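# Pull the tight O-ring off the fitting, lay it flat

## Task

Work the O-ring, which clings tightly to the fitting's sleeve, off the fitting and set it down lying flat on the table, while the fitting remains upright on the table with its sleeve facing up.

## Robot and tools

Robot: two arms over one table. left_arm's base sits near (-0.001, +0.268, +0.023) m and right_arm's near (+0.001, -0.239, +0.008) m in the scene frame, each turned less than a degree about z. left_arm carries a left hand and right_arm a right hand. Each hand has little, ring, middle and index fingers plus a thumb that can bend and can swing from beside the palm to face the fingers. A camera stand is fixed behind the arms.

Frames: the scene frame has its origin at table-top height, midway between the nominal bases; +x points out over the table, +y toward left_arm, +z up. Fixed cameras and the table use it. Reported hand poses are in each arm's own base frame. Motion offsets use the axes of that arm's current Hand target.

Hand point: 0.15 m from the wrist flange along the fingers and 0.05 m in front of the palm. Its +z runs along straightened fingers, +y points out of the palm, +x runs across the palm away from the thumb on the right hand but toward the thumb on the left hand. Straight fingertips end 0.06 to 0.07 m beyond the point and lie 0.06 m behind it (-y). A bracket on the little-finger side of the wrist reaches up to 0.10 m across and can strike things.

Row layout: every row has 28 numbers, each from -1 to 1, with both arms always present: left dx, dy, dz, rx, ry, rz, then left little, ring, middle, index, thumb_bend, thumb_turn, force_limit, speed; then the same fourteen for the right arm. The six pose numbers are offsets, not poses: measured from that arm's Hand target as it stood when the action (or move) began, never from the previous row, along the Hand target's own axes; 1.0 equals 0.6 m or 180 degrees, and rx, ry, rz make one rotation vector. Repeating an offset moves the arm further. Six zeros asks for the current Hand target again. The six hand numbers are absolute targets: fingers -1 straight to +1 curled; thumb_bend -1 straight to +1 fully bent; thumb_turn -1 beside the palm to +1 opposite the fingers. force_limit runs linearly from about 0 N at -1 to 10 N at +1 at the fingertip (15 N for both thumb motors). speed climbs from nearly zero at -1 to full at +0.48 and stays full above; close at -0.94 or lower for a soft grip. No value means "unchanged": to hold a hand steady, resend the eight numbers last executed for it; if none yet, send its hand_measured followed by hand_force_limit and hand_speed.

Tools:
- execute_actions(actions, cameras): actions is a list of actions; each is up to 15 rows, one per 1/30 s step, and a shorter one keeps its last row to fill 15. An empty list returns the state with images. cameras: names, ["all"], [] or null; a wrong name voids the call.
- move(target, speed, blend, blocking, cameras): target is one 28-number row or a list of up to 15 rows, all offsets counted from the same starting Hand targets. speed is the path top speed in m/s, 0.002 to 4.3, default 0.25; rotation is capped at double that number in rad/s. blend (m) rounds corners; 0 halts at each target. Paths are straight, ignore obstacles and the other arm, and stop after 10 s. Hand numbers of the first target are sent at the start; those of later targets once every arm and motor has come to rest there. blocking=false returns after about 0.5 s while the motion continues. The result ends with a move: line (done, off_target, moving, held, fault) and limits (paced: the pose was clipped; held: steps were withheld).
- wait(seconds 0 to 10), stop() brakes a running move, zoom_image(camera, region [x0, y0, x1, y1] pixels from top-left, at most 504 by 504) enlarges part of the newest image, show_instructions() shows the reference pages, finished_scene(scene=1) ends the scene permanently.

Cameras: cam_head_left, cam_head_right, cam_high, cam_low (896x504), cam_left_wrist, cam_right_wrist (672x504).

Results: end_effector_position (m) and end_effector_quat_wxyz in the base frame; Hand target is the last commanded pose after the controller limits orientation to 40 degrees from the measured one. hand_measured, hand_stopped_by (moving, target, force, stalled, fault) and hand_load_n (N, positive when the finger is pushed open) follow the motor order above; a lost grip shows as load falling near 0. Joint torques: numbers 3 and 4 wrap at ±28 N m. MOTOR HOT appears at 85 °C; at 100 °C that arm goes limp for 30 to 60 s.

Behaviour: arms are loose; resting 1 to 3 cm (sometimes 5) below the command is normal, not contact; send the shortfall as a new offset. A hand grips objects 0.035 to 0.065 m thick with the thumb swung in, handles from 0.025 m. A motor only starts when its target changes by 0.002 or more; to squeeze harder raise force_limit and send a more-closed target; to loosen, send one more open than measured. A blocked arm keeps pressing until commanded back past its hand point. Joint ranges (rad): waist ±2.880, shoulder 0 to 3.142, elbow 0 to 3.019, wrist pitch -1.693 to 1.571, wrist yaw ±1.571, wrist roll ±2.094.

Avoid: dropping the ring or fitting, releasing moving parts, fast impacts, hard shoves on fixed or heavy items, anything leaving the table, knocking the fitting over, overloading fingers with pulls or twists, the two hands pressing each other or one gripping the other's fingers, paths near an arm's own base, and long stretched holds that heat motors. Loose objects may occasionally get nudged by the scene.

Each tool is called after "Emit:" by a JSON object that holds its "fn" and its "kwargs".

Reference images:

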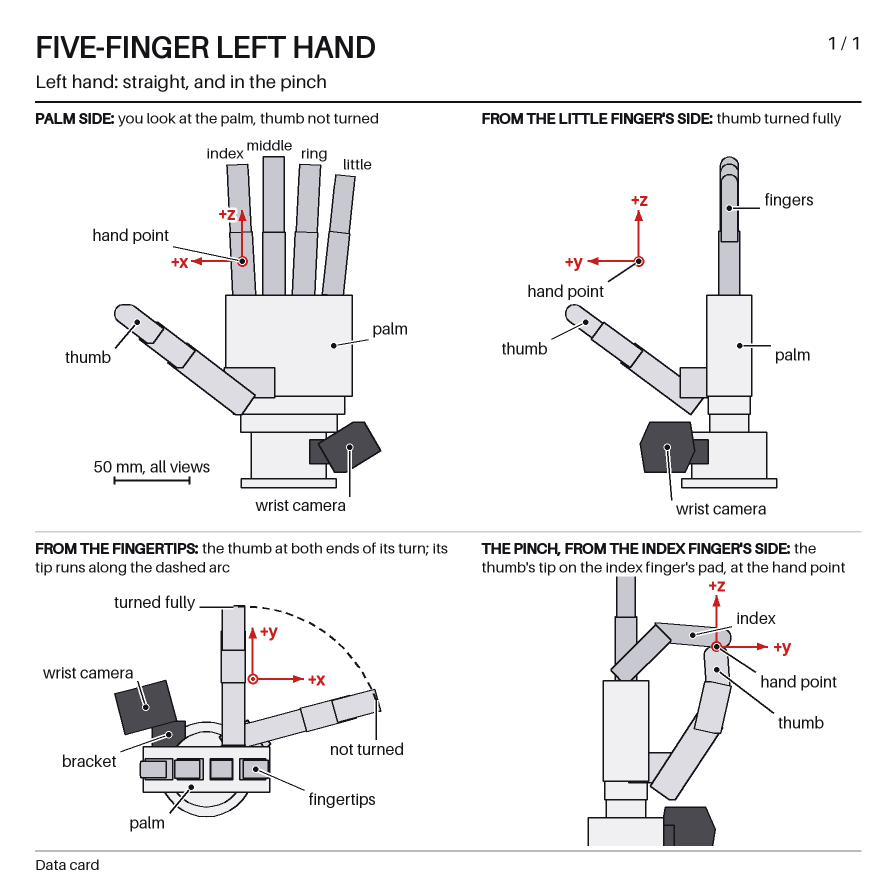

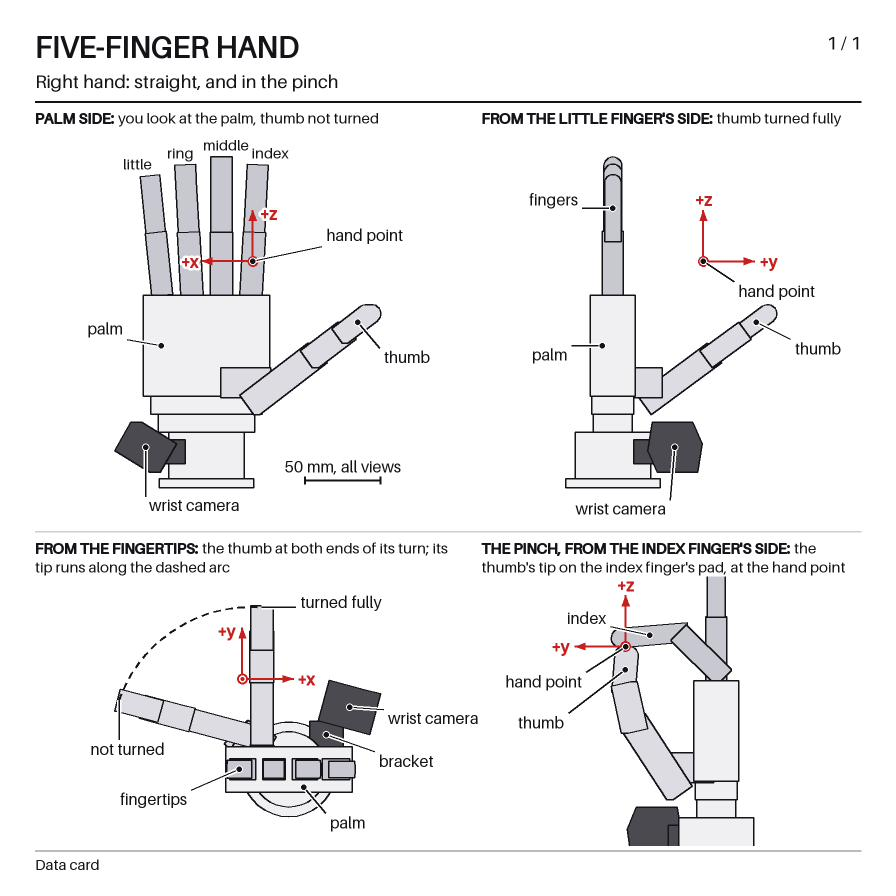

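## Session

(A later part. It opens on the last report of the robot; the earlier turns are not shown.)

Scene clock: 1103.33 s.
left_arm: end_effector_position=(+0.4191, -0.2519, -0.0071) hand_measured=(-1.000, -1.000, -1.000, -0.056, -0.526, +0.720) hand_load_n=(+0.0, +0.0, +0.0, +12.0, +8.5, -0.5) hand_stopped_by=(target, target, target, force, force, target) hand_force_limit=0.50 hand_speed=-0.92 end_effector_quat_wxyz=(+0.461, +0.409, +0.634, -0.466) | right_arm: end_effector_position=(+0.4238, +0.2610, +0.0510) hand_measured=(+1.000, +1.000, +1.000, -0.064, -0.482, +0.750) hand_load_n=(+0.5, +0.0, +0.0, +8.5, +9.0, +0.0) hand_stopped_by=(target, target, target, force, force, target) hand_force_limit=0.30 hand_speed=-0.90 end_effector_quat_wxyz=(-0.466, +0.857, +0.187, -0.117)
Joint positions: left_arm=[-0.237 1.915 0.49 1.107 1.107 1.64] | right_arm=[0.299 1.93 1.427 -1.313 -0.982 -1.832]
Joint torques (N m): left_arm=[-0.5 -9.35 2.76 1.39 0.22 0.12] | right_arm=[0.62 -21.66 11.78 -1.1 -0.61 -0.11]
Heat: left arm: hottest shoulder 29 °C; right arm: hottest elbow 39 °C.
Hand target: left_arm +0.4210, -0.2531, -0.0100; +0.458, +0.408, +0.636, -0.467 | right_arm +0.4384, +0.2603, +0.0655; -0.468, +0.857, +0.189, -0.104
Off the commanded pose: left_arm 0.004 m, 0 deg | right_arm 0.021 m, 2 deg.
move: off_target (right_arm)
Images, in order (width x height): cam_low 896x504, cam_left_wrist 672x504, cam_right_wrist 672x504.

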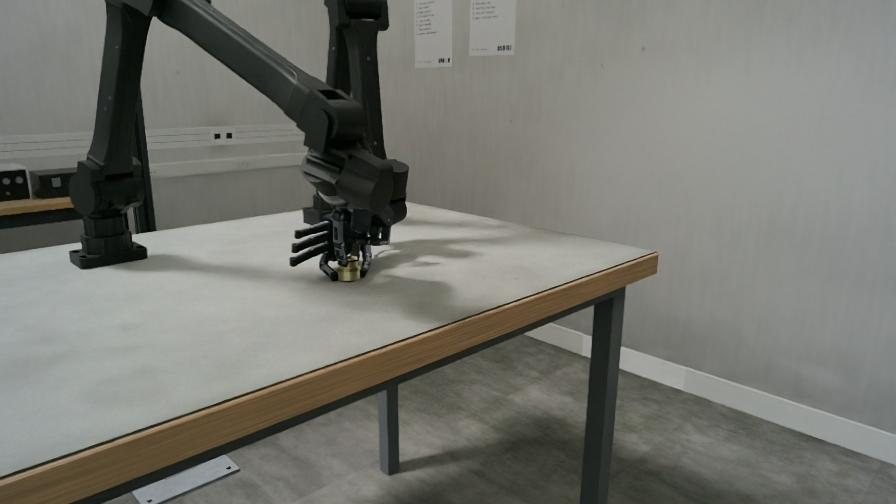

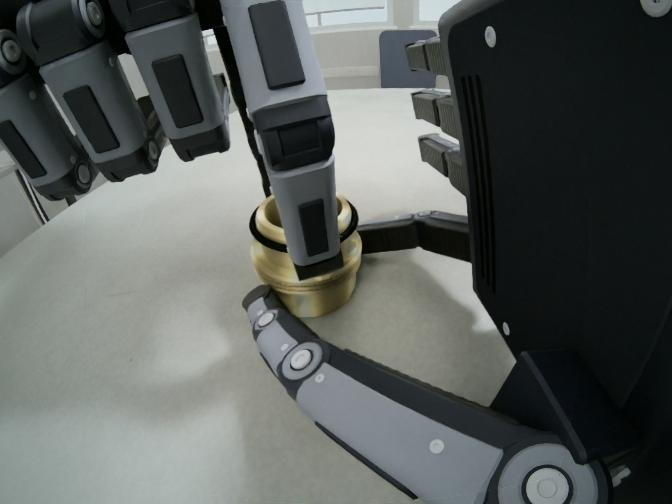

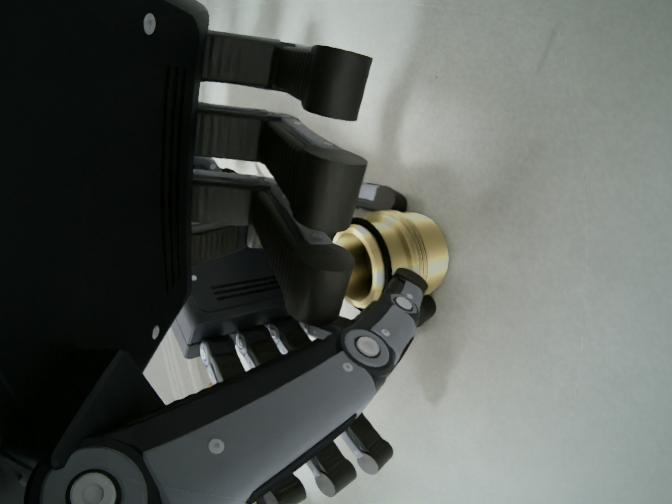

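Emit:
{"fn": "move", "kwargs": {"target": [0,0,0,0,0,0,-1,-1,-1,0.21,-0.21,0.72,0.5,-0.92,0.0060,-0.0080,-0.0060,0,0,0,1,1,1,0.2,-0.2,0.75,0.3,-0.9], "speed": 0.02, "cameras": ["cam_low","cam_left_wrist","cam_right_wrist"]}}

Emit:
{"fn": "zoom_image", "kwargs": {"camera": "cam_left_wrist", "region": [240, 190, 380, 330]}}

Emit:
{"fn": "zoom_image", "kwargs": {"camera": "cam_right_wrist", "region": [310, 180, 470, 340]}}

Scene clock: 1106.37 s.
left_arm: end_effector_position=(+0.4194, -0.2517, -0.0071) hand_measured=(-1.000, -1.000, -1.000, -0.056, -0.526, +0.720) hand_load_n=(+0.0, +0.0, +0.0, +12.0, +9.0, -0.5) hand_stopped_by=(target, target, target, force, force, target) hand_force_limit=0.50 hand_speed=-0.92 end_effector_quat_wxyz=(+0.461, +0.409, +0.635, -0.466) | right_arm: end_effector_position=(+0.4246, +0.2612, +0.0576) hand_measured=(+1.000, +1.000, +1.000, -0.062, -0.480, +0.750) hand_load_n=(+0.0, +0.0, +0.0, +0.0, +0.0, +0.0) hand_stopped_by=(target, target, target, force, force, target) hand_force_limit=0.30 hand_speed=-0.90 end_effector_quat_wxyz=(-0.465, +0.858, +0.183, -0.121)
Joint positions: left_arm=[-0.237 1.915 0.49 1.107 1.105 1.64] | right_arm=[0.299 1.928 1.443 -1.336 -0.982 -1.825]
Joint torques (N m): left_arm=[-0.62 -9.35 2.77 1.39 0.22 0.13] | right_arm=[0.73 -21.42 12.33 -0.88 -0.59 -0.11]
Heat: left arm: hottest shoulder 29 °C; right arm: hottest elbow 39 °C.
Hand target: left_arm +0.4210, -0.2531, -0.0100; +0.458, +0.408, +0.636, -0.467 | right_arm +0.4418, +0.2614, +0.0715; -0.468, +0.857, +0.189, -0.104
Off the commanded pose: left_arm 0.004 m, 0 deg | right_arm 0.022 m, 2 deg.
move: off_target (right_arm)
Images, in order (width x height): cam_low 896x504, cam_left_wrist 672x504, cam_right_wrist 672x504.

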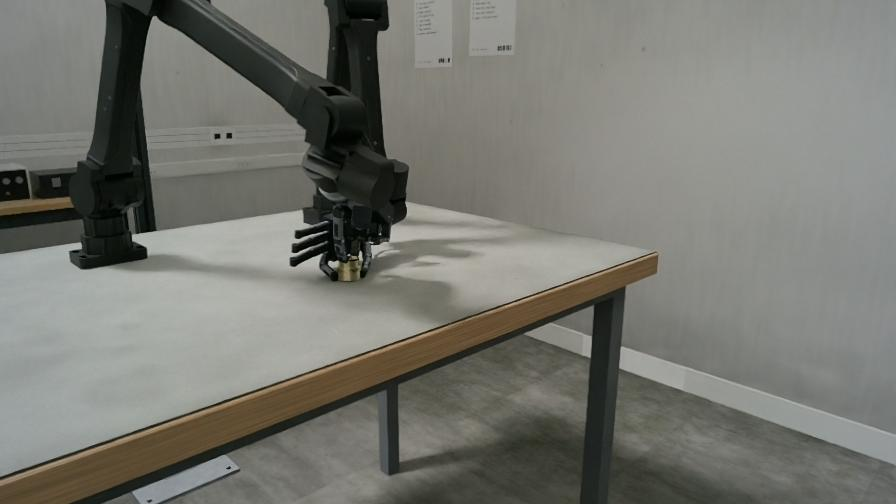

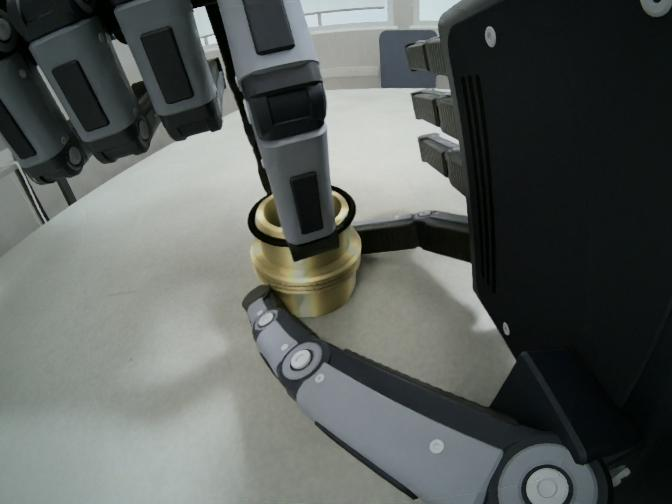

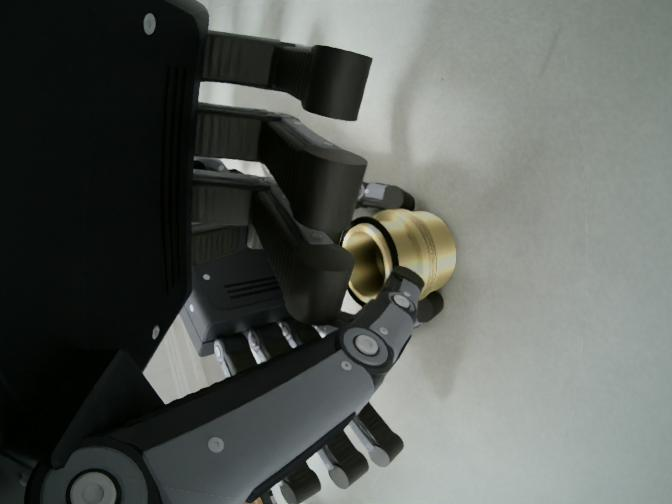

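Scaled by 3.600 from the camera's 672x504 image, which has a finer 960x720 frame.

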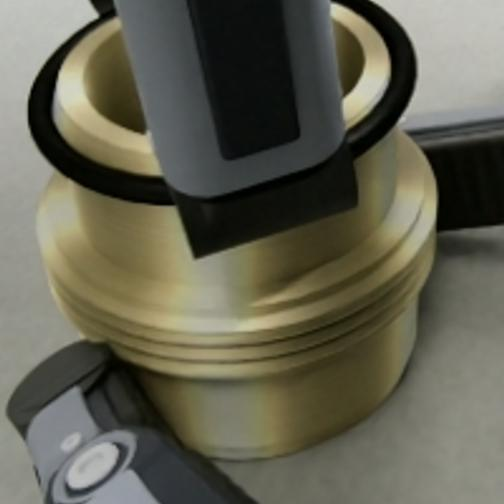

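Scaled by 3.150 from the camera's 672x504 image, which has a finer 960x720 frame.

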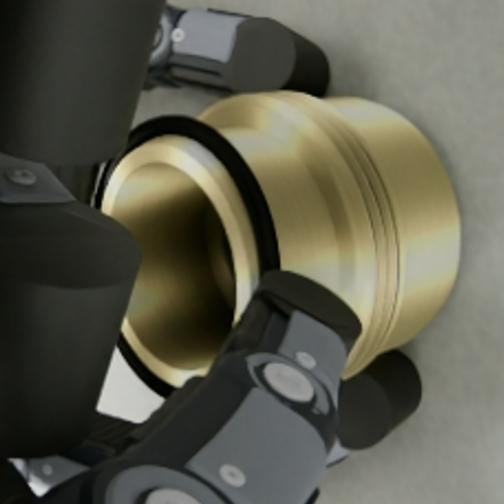

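Emit:
{"fn": "execute_actions", "kwargs": {"actions": [[[0,0,0,0,0,0,-1,-1,-1,0.21,-0.21,0.72,0.5,-0.92,0,0,0,0,0,0,1,1,1,-0.2,-0.62,0.75,-0.6,-0.7]]]}}

Emit:
{"fn": "move", "kwargs": {"target": [0,0,0,0,0,0,-1,-1,-1,0.21,-0.21,0.72,0.5,-0.92,-0.01836,0.02556,0.02026,0,0,0,1,1,1,-0.2,-0.62,0.75,-0.6,-0.7], "speed": 0.03}}

Scene clock: 1113.77 s.
left_arm: end_effector_position=(+0.4194, -0.2517, -0.0071) hand_measured=(-1.000, -1.000, -1.000, -0.056, -0.526, +0.720) hand_load_n=(+0.0, -0.5, +0.0, +11.5, +9.0, +0.0) hand_stopped_by=(target, target, target, force, force, target) hand_force_limit=0.50 hand_speed=-0.92 end_effector_quat_wxyz=(+0.461, +0.409, +0.635, -0.466) | right_arm: end_effector_position=(+0.4246, +0.2612, +0.0576) hand_measured=(+1.000, +1.000, +1.000, -0.200, -0.620, +0.750) hand_load_n=(+0.0, +0.0, +0.0, +0.0, +0.0, +0.0) hand_stopped_by=(target, target, target, target, target, target) hand_force_limit=-0.60 hand_speed=-0.70 end_effector_quat_wxyz=(-0.465, +0.858, +0.183, -0.121)
Joint positions: left_arm=[-0.237 1.915 0.49 1.107 1.105 1.64] | right_arm=[0.299 1.928 1.443 -1.336 -0.982 -1.825]
Joint torques (N m): left_arm=[-0.62 -9.41 2.71 1.39 0.22 0.13] | right_arm=[0.67 -21.42 12.31 -0.9 -0.58 -0.11]
Heat: left arm: hottest shoulder 29 °C; right arm: hottest elbow 40 °C.
Hand target: left_arm +0.4210, -0.2531, -0.0100; +0.458, +0.408, +0.636, -0.467 | right_arm +0.4418, +0.2614, +0.0715; -0.468, +0.857, +0.189, -0.104
Off the commanded pose: left_arm 0.004 m, 0 deg | right_arm 0.022 m, 2 deg.
Step readings (end_effector_position of left_arm | right_arm):
0: (+0.4194, -0.2517, -0.0071) | (+0.4246, +0.2612, +0.0576)
1: (+0.4194, -0.2517, -0.0071) | (+0.4246, +0.2612, +0.0576)
2: (+0.4194, -0.2517, -0.0071) | (+0.4246, +0.2612, +0.0576)
4: (+0.4194, -0.2517, -0.0071) | (+0.4246, +0.2612, +0.0576)
8: (+0.4194, -0.2517, -0.0071) | (+0.4246, +0.2612, +0.0576)
15: (+0.4194, -0.2517, -0.0071) | (+0.4246, +0.2612, +0.0576)

Scene clock: 1115.20 s.
left_arm: end_effector_position=(+0.4194, -0.2517, -0.0071) hand_measured=(-1.000, -1.000, -1.000, -0.056, -0.526, +0.720) hand_load_n=(+0.0, +0.0, +0.0, +12.0, +9.0, +0.0) hand_stopped_by=(target, target, target, force, force, target) hand_force_limit=0.50 hand_speed=-0.92 end_effector_quat_wxyz=(+0.461, +0.409, +0.635, -0.466) | right_arm: end_effector_position=(+0.4259, +0.2616, +0.0511) hand_measured=(+1.000, +1.000, +1.000, -0.200, -0.620, +0.750) hand_load_n=(+0.0, +0.0, +0.0, +0.0, +0.0, +0.0) hand_stopped_by=(target, target, target, target, target, target) hand_force_limit=-0.60 hand_speed=-0.70 end_effector_quat_wxyz=(-0.466, +0.858, +0.187, -0.113)
Joint positions: left_arm=[-0.237 1.915 0.49 1.107 1.105 1.64] | right_arm=[0.299 1.928 1.427 -1.303 -0.982 -1.825]
Joint torques (N m): left_arm=[-0.67 -9.41 2.74 1.37 0.22 0.13] | right_arm=[0.67 -21.54 8.06 0.13 -0.6 -0.11]
Heat: left arm: hottest shoulder 29 °C; right arm: hottest elbow 40 °C.
Hand target: left_arm +0.4210, -0.2531, -0.0100; +0.458, +0.408, +0.636, -0.467 | right_arm +0.4310, +0.2585, +0.0520; -0.468, +0.857, +0.189, -0.104
Off the commanded pose: left_arm 0.004 m, 0 deg | right_arm 0.006 m, 1 deg.
move: done

Emit:
{"fn": "move", "kwargs": {"target": [0,0,0,0,0,0,-1,-1,-1,0.21,-0.21,0.72,0.5,-0.92,-0.00146,0.00343,0.00083,0,0,0,1,1,1,-0.2,-0.62,0.75,-0.6,-0.7], "speed": 0.03}}

Emit:
{"fn": "execute_actions", "kwargs": {"actions": [[[0,0,0,0,0,0,-1,-1,-1,0.21,-0.21,0.72,0.5,-0.92,0,0,0,0,0,0,1,1,1,0.1,-0.3,0.75,-0.5,-0.88]],[[0,0,0,0,0,0,-1,-1,-1,0.21,-0.21,0.72,0.5,-0.92,0,0,0,0,0,0,1,1,1,0.1,-0.3,0.75,-0.5,-0.88]]], "cameras": ["cam_low","cam_left_wrist","cam_right_wrist"]}}

Emit:
{"fn": "zoom_image", "kwargs": {"camera": "cam_left_wrist", "region": [240, 190, 380, 330]}}

Emit:
{"fn": "zoom_image", "kwargs": {"camera": "cam_right_wrist", "region": [310, 180, 470, 340]}}

Scene clock: 1118.87 s.
left_arm: end_effector_position=(+0.4194, -0.2517, -0.0071) hand_measured=(-1.000, -1.000, -1.000, -0.056, -0.526, +0.720) hand_load_n=(+0.0, +0.0, +0.0, +12.0, +9.0, +0.0) hand_stopped_by=(target, target, target, force, force, target) hand_force_limit=0.50 hand_speed=-0.92 end_effector_quat_wxyz=(+0.461, +0.409, +0.635, -0.466) | right_arm: end_effector_position=(+0.4253, +0.2615, +0.0501) hand_measured=(+1.000, +1.000, +1.000, -0.200, -0.620, +0.750) hand_load_n=(+0.0, +0.0, +0.0, +0.0, +0.0, +0.0) hand_stopped_by=(target, target, target, target, target, target) hand_force_limit=-0.60 hand_speed=-0.70 end_effector_quat_wxyz=(-0.466, +0.858, +0.187, -0.113)
Joint positions: left_arm=[-0.237 1.915 0.49 1.107 1.105 1.64] | right_arm=[0.299 1.928 1.424 -1.3 -0.982 -1.825]
Joint torques (N m): left_arm=[-0.62 -9.35 2.77 1.39 0.22 0.13] | right_arm=[0.56 -21.42 8.02 0.14 -0.58 -0.14]
Heat: left arm: hottest shoulder 29 °C; right arm: hottest elbow 40 °C.
Hand target: left_arm +0.4210, -0.2531, -0.0100; +0.458, +0.408, +0.636, -0.467 | right_arm +0.4305, +0.2575, +0.0500; -0.468, +0.857, +0.189, -0.104
Off the commanded pose: left_arm 0.004 m, 0 deg | right_arm 0.007 m, 1 deg.
move: done

Scene clock: 1120.17 s.
left_arm: end_effector_position=(+0.4192, -0.2517, -0.0078) hand_measured=(-1.000, -1.000, -1.000, -0.056, -0.526, +0.720) hand_load_n=(+0.0, +0.0, +0.0, +12.0, +8.5, +0.0) hand_stopped_by=(target, target, target, force, force, target) hand_force_limit=0.50 hand_speed=-0.92 end_effector_quat_wxyz=(+0.461, +0.409, +0.635, -0.466) | right_arm: end_effector_position=(+0.4248, +0.2626, +0.0505) hand_measured=(+1.000, +1.000, +1.000, -0.046, -0.514, +0.750) hand_load_n=(+0.5, +0.0, +0.0, +5.0, +3.5, +0.0) hand_stopped_by=(target, target, target, force, force, target) hand_force_limit=-0.50 hand_speed=-0.88 end_effector_quat_wxyz=(-0.467, +0.857, +0.187, -0.114)
Joint positions: left_arm=[-0.237 1.917 0.49 1.107 1.105 1.64] | right_arm=[0.301 1.928 1.424 -1.3 -0.985 -1.824]
Joint torques (N m): left_arm=[-0.56 -9.35 2.77 1.37 0.21 0.13] | right_arm=[0.44 -21.42 8.02 0.14 -0.47 -0.13]
Heat: left arm: hottest shoulder 29 °C; right arm: hottest elbow 39 °C.
Hand target: left_arm +0.4210, -0.2531, -0.0100; +0.458, +0.408, +0.636, -0.467 | right_arm +0.4305, +0.2575, +0.0500; -0.468, +0.857, +0.189, -0.104
Off the commanded pose: left_arm 0.003 m, 0 deg | right_arm 0.008 m, 1 deg.
Step readings (end_effector_position of left_arm | right_arm):
0: (+0.4194, -0.2517, -0.0071) | (+0.4253, +0.2615, +0.0501)
1: (+0.4194, -0.2517, -0.0071) | (+0.4253, +0.2615, +0.0501)
2: (+0.4194, -0.2517, -0.0071) | (+0.4253, +0.2615, +0.0501)
4: (+0.4194, -0.2517, -0.0071) | (+0.4253, +0.2615, +0.0501)
8: (+0.4194, -0.2517, -0.0071) | (+0.4253, +0.2615, +0.0501)
15: (+0.4192, -0.2517, -0.0078) | (+0.4248, +0.2624, +0.0503)
16: (+0.4192, -0.2517, -0.0078) | (+0.4248, +0.2626, +0.0505)
17: (+0.4192, -0.2517, -0.0078) | (+0.4248, +0.2626, +0.0505)
19: (+0.4192, -0.2517, -0.0078) | (+0.4248, +0.2626, +0.0505)
23: (+0.4192, -0.2517, -0.0078) | (+0.4248, +0.2626, +0.0505)
30: (+0.4192, -0.2517, -0.0078) | (+0.4248, +0.2626, +0.0505)
Images, in order (width x height): cam_low 896x504, cam_left_wrist 672x504, cam_right_wrist 672x504.

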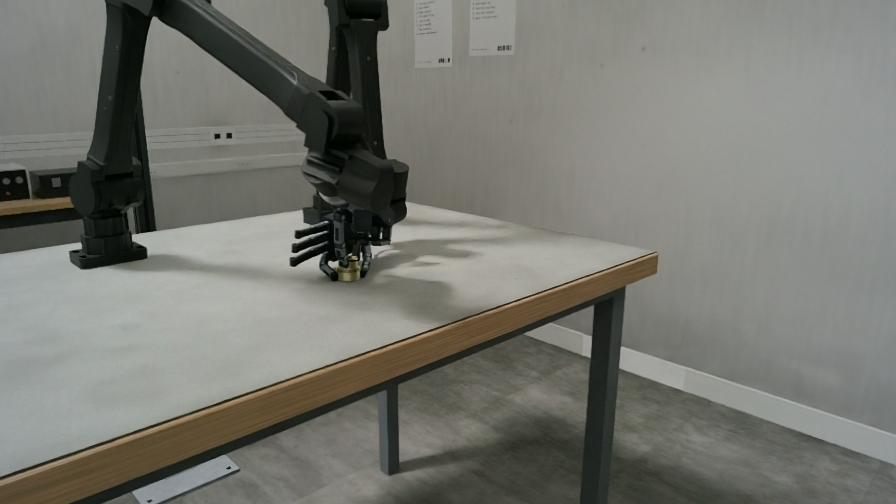

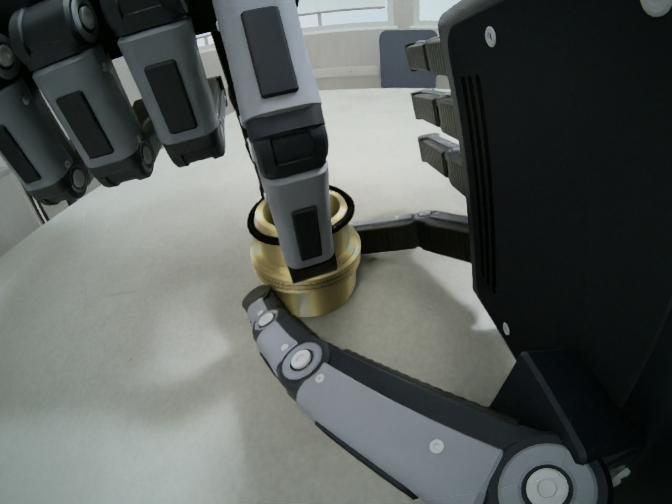

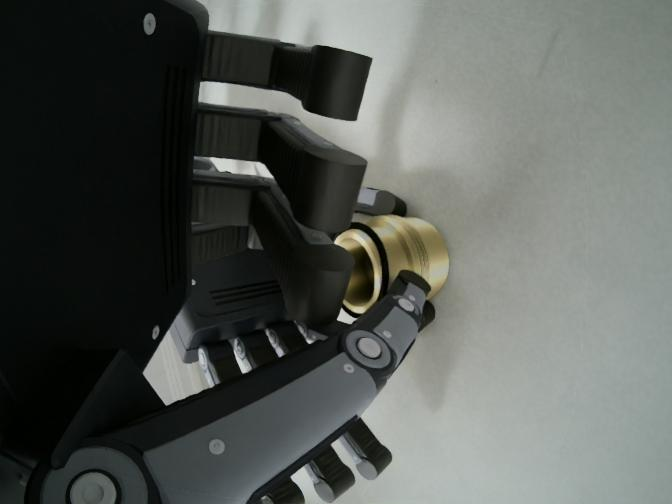

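Scaled by 3.600 from the camera's 672x504 image, which has a finer 960x720 frame.

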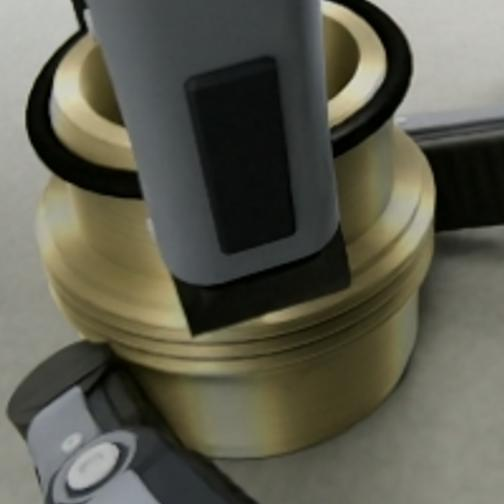

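Scaled by 3.150 from the camera's 672x504 image, which has a finer 960x720 frame.

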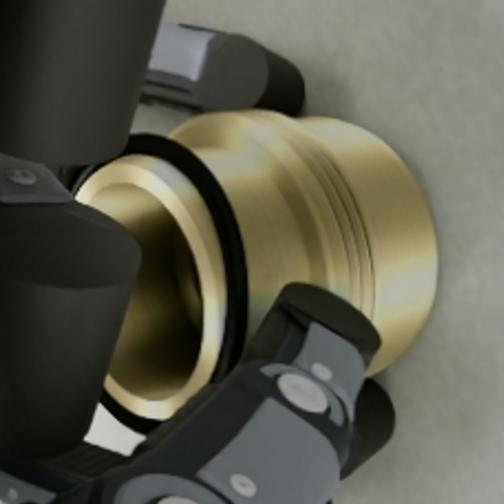

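Emit:
{"fn": "execute_actions", "kwargs": {"actions": [[[0,0,0,0,0,0,-1,-1,-1,0.21,-0.21,0.72,0.5,-0.92,0,0,0,0,0,0,1,1,1,0.2,-0.2,0.75,0.2,-0.9]],[[0,0,0,0,0,0,-1,-1,-1,0.21,-0.21,0.72,0.5,-0.92,0,0,0,0,0,0,1,1,1,0.2,-0.2,0.75,0.2,-0.9]]]}}

Scene clock: 1123.50 s.
left_arm: end_effector_position=(+0.4192, -0.2517, -0.0078) hand_measured=(-1.000, -1.000, -1.000, -0.056, -0.526, +0.720) hand_load_n=(+0.0, +0.0, +0.0, +12.5, +9.0, +1.5) hand_stopped_by=(target, target, target, force, force, target) hand_force_limit=0.50 hand_speed=-0.92 end_effector_quat_wxyz=(+0.461, +0.409, +0.635, -0.466) | right_arm: end_effector_position=(+0.4248, +0.2626, +0.0505) hand_measured=(+1.000, +1.000, +1.000, -0.040, -0.482, +0.750) hand_load_n=(+0.0, +0.0, +0.0, +9.0, +9.0, +0.5) hand_stopped_by=(target, target, target, force, force, target) hand_force_limit=0.20 hand_speed=-0.90 end_effector_quat_wxyz=(-0.467, +0.857, +0.187, -0.114)
Joint positions: left_arm=[-0.237 1.917 0.49 1.107 1.105 1.64] | right_arm=[0.301 1.928 1.424 -1.3 -0.985 -1.824]
Joint torques (N m): left_arm=[-0.62 -9.29 2.74 1.37 0.22 0.14] | right_arm=[0.44 -21.36 8.02 0.16 -0.47 -0.13]
Heat: left arm: hottest shoulder 29 °C; right arm: hottest elbow 39 °C.
Hand target: left_arm +0.4210, -0.2531, -0.0100; +0.458, +0.408, +0.636, -0.467 | right_arm +0.4305, +0.2575, +0.0500; -0.468, +0.857, +0.189, -0.104
Off the commanded pose: left_arm 0.003 m, 0 deg | right_arm 0.008 m, 1 deg.
Step readings (end_effector_position of left_arm | right_arm):
0: (+0.4192, -0.2517, -0.0078) | (+0.4248, +0.2626, +0.0505)
1: (+0.4192, -0.2517, -0.0078) | (+0.4248, +0.2626, +0.0505)
2: (+0.4192, -0.2517, -0.0078) | (+0.4248, +0.2626, +0.0505)
4: (+0.4192, -0.2517, -0.0078) | (+0.4248, +0.2626, +0.0505)
8: (+0.4192, -0.2517, -0.0078) | (+0.4248, +0.2626, +0.0505)
15: (+0.4192, -0.2517, -0.0078) | (+0.4248, +0.2626, +0.0505)
16: (+0.4192, -0.2517, -0.0078) | (+0.4248, +0.2626, +0.0505)
17: (+0.4192, -0.2517, -0.0078) | (+0.4248, +0.2626, +0.0505)
19: (+0.4192, -0.2517, -0.0078) | (+0.4248, +0.2626, +0.0505)
23: (+0.4192, -0.2517, -0.0078) | (+0.4248, +0.2626, +0.0505)
30: (+0.4192, -0.2517, -0.0078) | (+0.4248, +0.2626, +0.0505)

Emit:
{"fn": "move", "kwargs": {"target": [0,0,0,0,0,0,-1,-1,-1,0.21,-0.21,0.72,0.5,-0.92,0.0090,-0.0165,-0.0110,0,0,0,1,1,1,0.2,-0.2,0.75,0.2,-0.9], "speed": 0.02}}

Emit:
{"fn": "move", "kwargs": {"target": [0,0,0,0,0,0,-1,-1,-1,0.21,-0.21,0.72,0.5,-0.92,0.0075,-0.0060,-0.0055,0,0,0,1,1,1,0.2,-0.2,0.75,0.2,-0.9], "speed": 0.02, "cameras": ["cam_low","cam_left_wrist","cam_right_wrist"]}}

Emit:
{"fn": "zoom_image", "kwargs": {"camera": "cam_left_wrist", "region": [240, 190, 380, 330]}}

Emit:
{"fn": "zoom_image", "kwargs": {"camera": "cam_right_wrist", "region": [310, 180, 470, 340]}}

Scene clock: 1127.53 s.
left_arm: end_effector_position=(+0.4194, -0.2517, -0.0071) hand_measured=(-1.000, -1.000, -1.000, -0.056, -0.526, +0.720) hand_load_n=(+0.0, +0.0, +0.0, +12.5, +8.5, +0.5) hand_stopped_by=(target, target, target, force, force, target) hand_force_limit=0.50 hand_speed=-0.92 end_effector_quat_wxyz=(+0.461, +0.409, +0.635, -0.466) | right_arm: end_effector_position=(+0.4242, +0.2624, +0.0507) hand_measured=(+1.000, +1.000, +1.000, -0.040, -0.482, +0.750) hand_load_n=(+0.0, +0.0, +0.0, +9.5, +9.0, +0.0) hand_stopped_by=(target, target, target, force, force, target) hand_force_limit=0.20 hand_speed=-0.90 end_effector_quat_wxyz=(-0.467, +0.857, +0.187, -0.114)
Joint positions: left_arm=[-0.237 1.915 0.49 1.107 1.105 1.64] | right_arm=[0.301 1.928 1.424 -1.303 -0.985 -1.825]
Joint torques (N m): left_arm=[-0.62 -9.35 2.74 1.37 0.22 0.14] | right_arm=[0.62 -21.71 10.84 -1.06 -0.47 -0.11]
Heat: left arm: hottest shoulder 29 °C; right arm: hottest elbow 39 °C.
Hand target: left_arm +0.4210, -0.2531, -0.0100; +0.458, +0.408, +0.636, -0.467 | right_arm +0.4355, +0.2596, +0.0619; -0.468, +0.857, +0.189, -0.104
Off the commanded pose: left_arm 0.004 m, 0 deg | right_arm 0.016 m, 1 deg.
move: off_target (right_arm)

Scene clock: 1128.73 s.
left_arm: end_effector_position=(+0.4192, -0.2517, -0.0078) hand_measured=(-1.000, -1.000, -1.000, -0.056, -0.526, +0.720) hand_load_n=(+0.0, +0.0, +0.0, +12.5, +8.5, -0.5) hand_stopped_by=(target, target, target, force, force, target) hand_force_limit=0.50 hand_speed=-0.92 end_effector_quat_wxyz=(+0.461, +0.409, +0.635, -0.466) | right_arm: end_effector_position=(+0.4245, +0.2627, +0.0543) hand_measured=(+1.000, +1.000, +1.000, -0.040, -0.482, +0.750) hand_load_n=(+0.0, +0.0, +0.0, +3.5, +2.5, +0.0) hand_stopped_by=(target, target, target, force, force, target) hand_force_limit=0.20 hand_speed=-0.90 end_effector_quat_wxyz=(-0.468, +0.856, +0.187, -0.116)
Joint positions: left_arm=[-0.237 1.917 0.49 1.107 1.105 1.64] | right_arm=[0.301 1.928 1.434 -1.319 -0.986 -1.832]
Joint torques (N m): left_arm=[-0.56 -9.35 2.76 1.4 0.22 0.14] | right_arm=[0.56 -21.3 11.89 -1.02 -0.46 -0.12]
Heat: left arm: hottest shoulder 29 °C; right arm: hottest elbow 39 °C.
Hand target: left_arm +0.4210, -0.2531, -0.0100; +0.458, +0.408, +0.636, -0.467 | right_arm +0.4399, +0.2607, +0.0667; -0.468, +0.857, +0.189, -0.104
Off the commanded pose: left_arm 0.003 m, 0 deg | right_arm 0.020 m, 1 deg.
move: off_target (right_arm)
Images, in order (width x height): cam_low 896x504, cam_left_wrist 672x504, cam_right_wrist 672x504.

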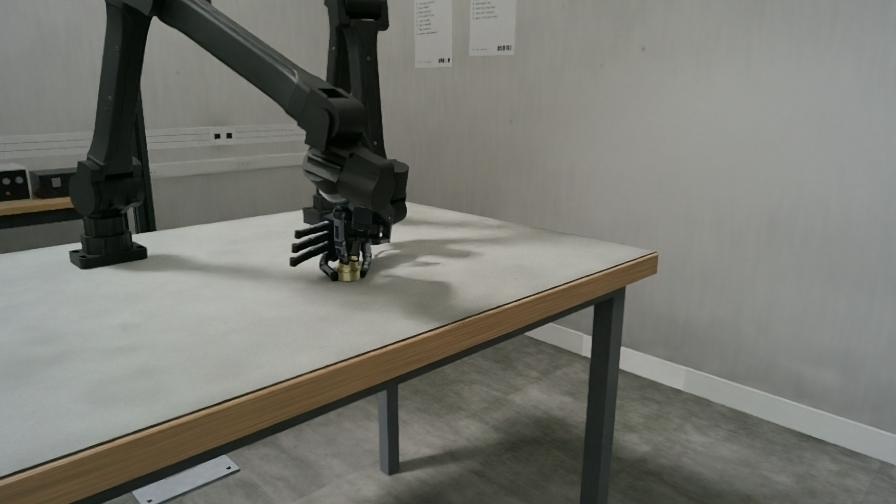

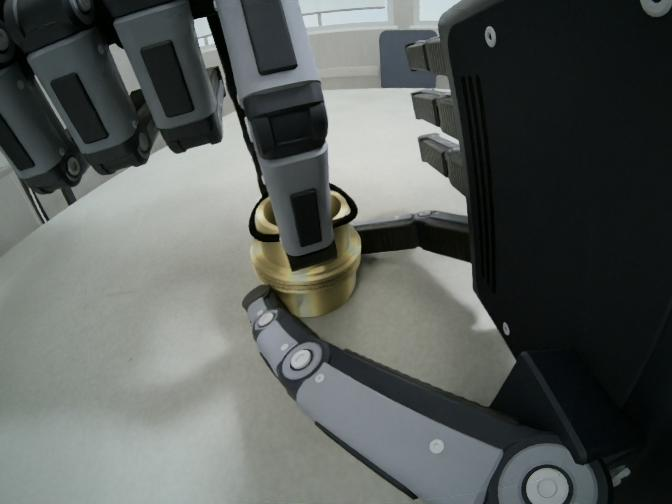

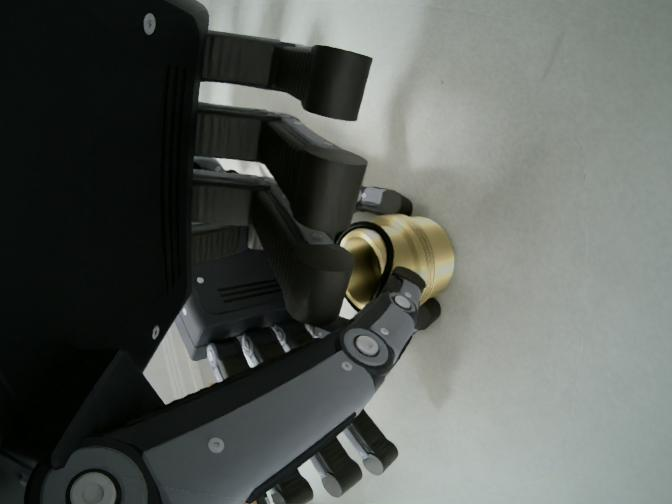

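Scaled by 3.600 from the camera's 672x504 image, which has a finer 960x720 frame.

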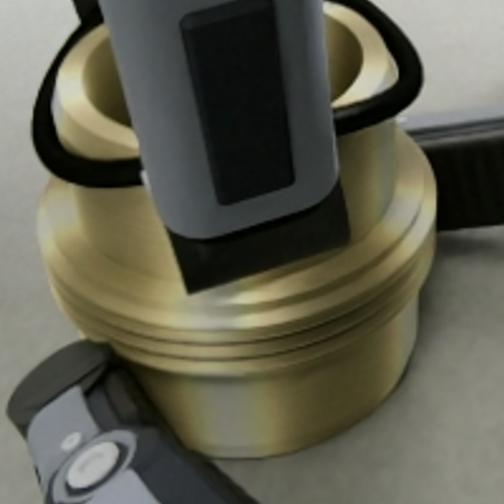

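Scaled by 3.150 from the camera's 672x504 image, which has a finer 960x720 frame.

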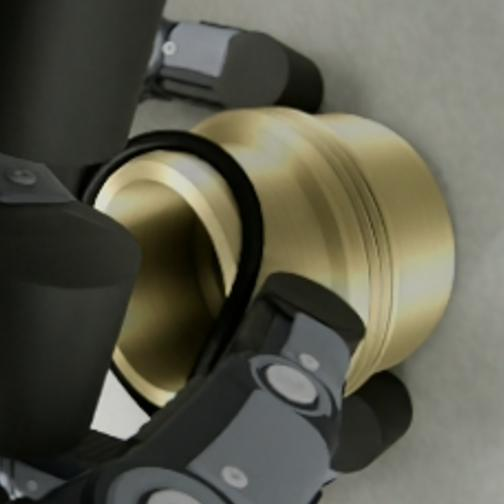

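Emit:
{"fn": "move", "kwargs": {"target": [0,0,0,0,0,0,-1,-1,-1,0.21,-0.21,0.72,0.5,-0.92,0.0050,-0.0060,-0.0045,0,0,0,1,1,1,0.2,-0.2,0.75,0.2,-0.9], "speed": 0.02, "cameras": ["cam_low","cam_left_wrist","cam_right_wrist"]}}

Emit:
{"fn": "zoom_image", "kwargs": {"camera": "cam_left_wrist", "region": [240, 180, 380, 320]}}

Emit:
{"fn": "zoom_image", "kwargs": {"camera": "cam_right_wrist", "region": [310, 180, 470, 340]}}

Scene clock: 1132.00 s.
left_arm: end_effector_position=(+0.4192, -0.2517, -0.0078) hand_measured=(-1.000, -1.000, -1.000, -0.056, -0.526, +0.720) hand_load_n=(+0.0, +0.0, +0.0, +11.5, +9.0, +0.5) hand_stopped_by=(target, target, target, force, force, target) hand_force_limit=0.50 hand_speed=-0.92 end_effector_quat_wxyz=(+0.461, +0.409, +0.635, -0.466) | right_arm: end_effector_position=(+0.4261, +0.2612, +0.0585) hand_measured=(+1.000, +1.000, +1.000, -0.038, -0.480, +0.750) hand_load_n=(+0.0, +0.0, +0.0, +0.0, +0.0, -0.5) hand_stopped_by=(target, target, target, force, force, target) hand_force_limit=0.20 hand_speed=-0.90 end_effector_quat_wxyz=(-0.466, +0.857, +0.185, -0.118)
Joint positions: left_arm=[-0.237 1.917 0.49 1.107 1.105 1.64] | right_arm=[0.298 1.928 1.446 -1.338 -0.983 -1.832]
Joint torques (N m): left_arm=[-0.62 -9.41 2.74 1.39 0.22 0.14] | right_arm=[0.62 -21.3 12.36 -0.91 -0.53 -0.11]
Heat: left arm: hottest shoulder 29 °C; right arm: hottest elbow 39 °C.
Hand target: left_arm +0.4210, -0.2531, -0.0100; +0.458, +0.408, +0.636, -0.467 | right_arm +0.4428, +0.2617, +0.0712; -0.468, +0.857, +0.189, -0.104
Off the commanded pose: left_arm 0.003 m, 0 deg | right_arm 0.021 m, 2 deg.
move: off_target (right_arm)
Images, in order (width x height): cam_low 896x504, cam_left_wrist 672x504, cam_right_wrist 672x504.

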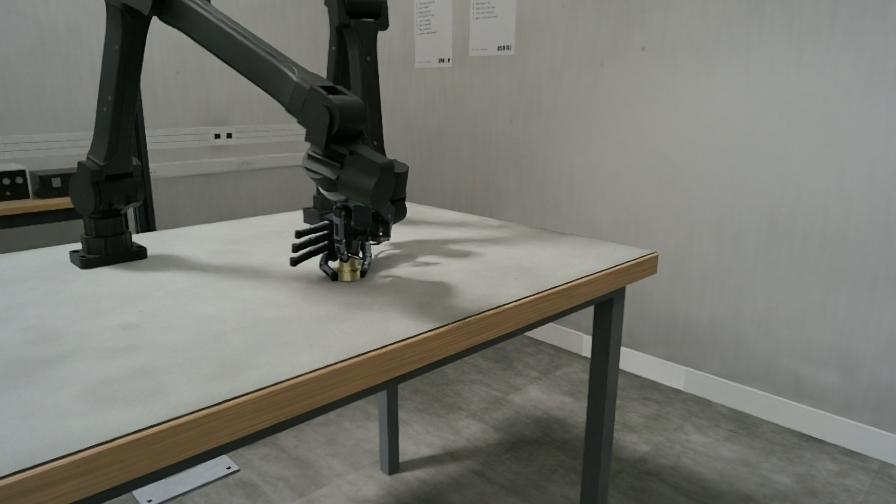

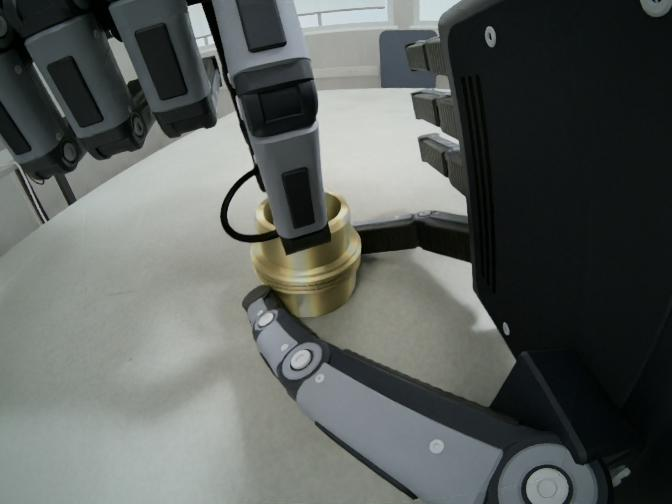

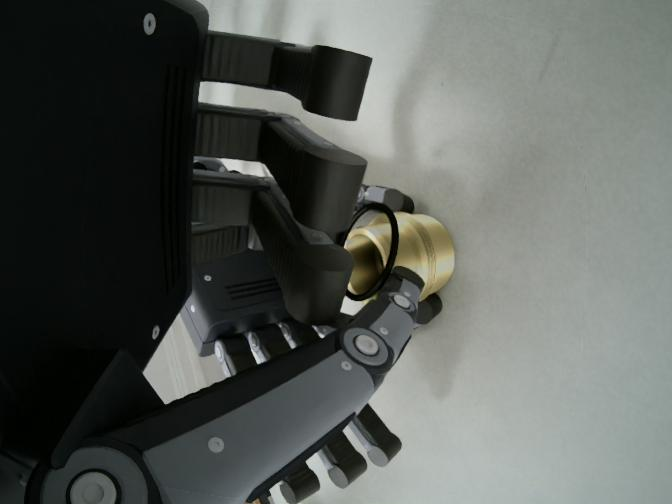

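Scaled by 3.600 from the camera's 672x504 image, which has a finer 960x720 frame.

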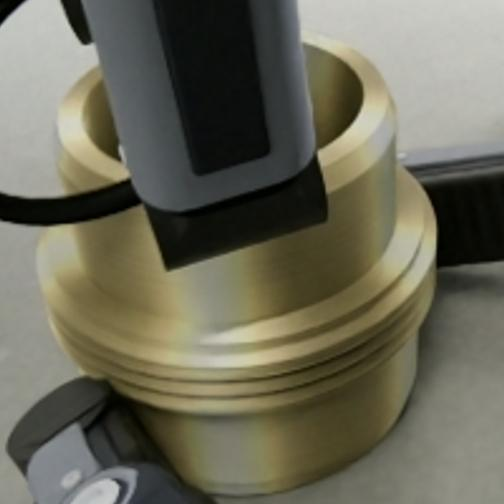

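Scaled by 3.150 from the camera's 672x504 image, which has a finer 960x720 frame.

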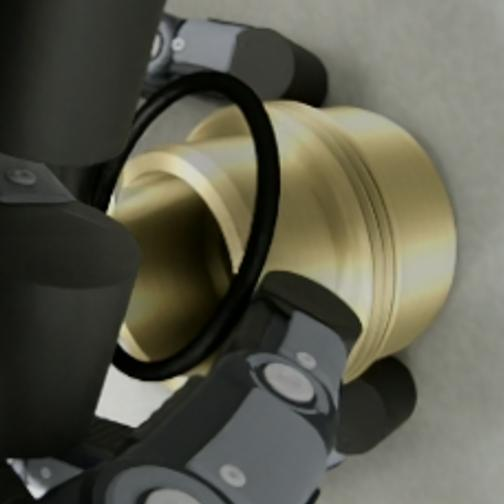

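Emit:
{"fn": "zoom_image", "kwargs": {"camera": "cam_low", "region": [325, 240, 375, 290]}}

Emit:
{"fn": "zoom_image", "kwargs": {"camera": "cam_left_wrist", "region": [200, 140, 380, 320]}}

Scaled by 10.080.

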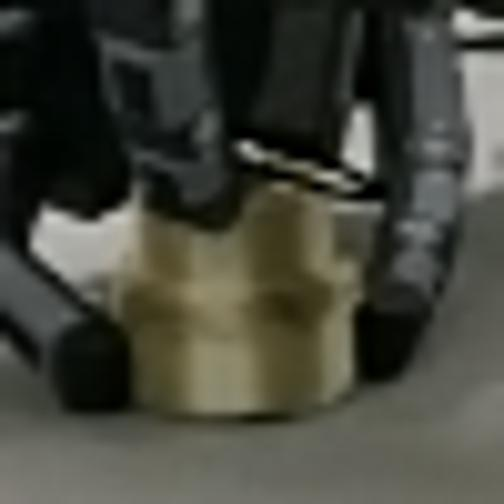

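Scaled by 2.800 from the camera's 672x504 image, which has a finer 960x720 frame.

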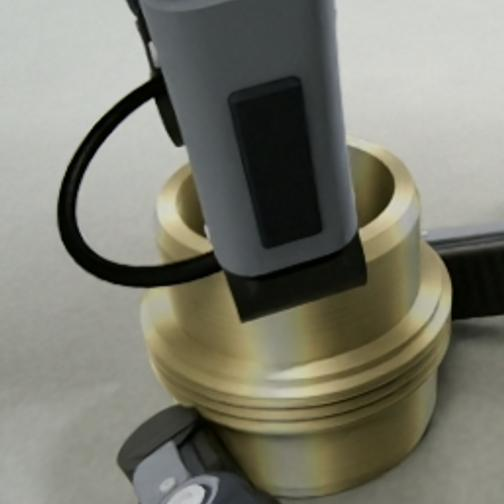

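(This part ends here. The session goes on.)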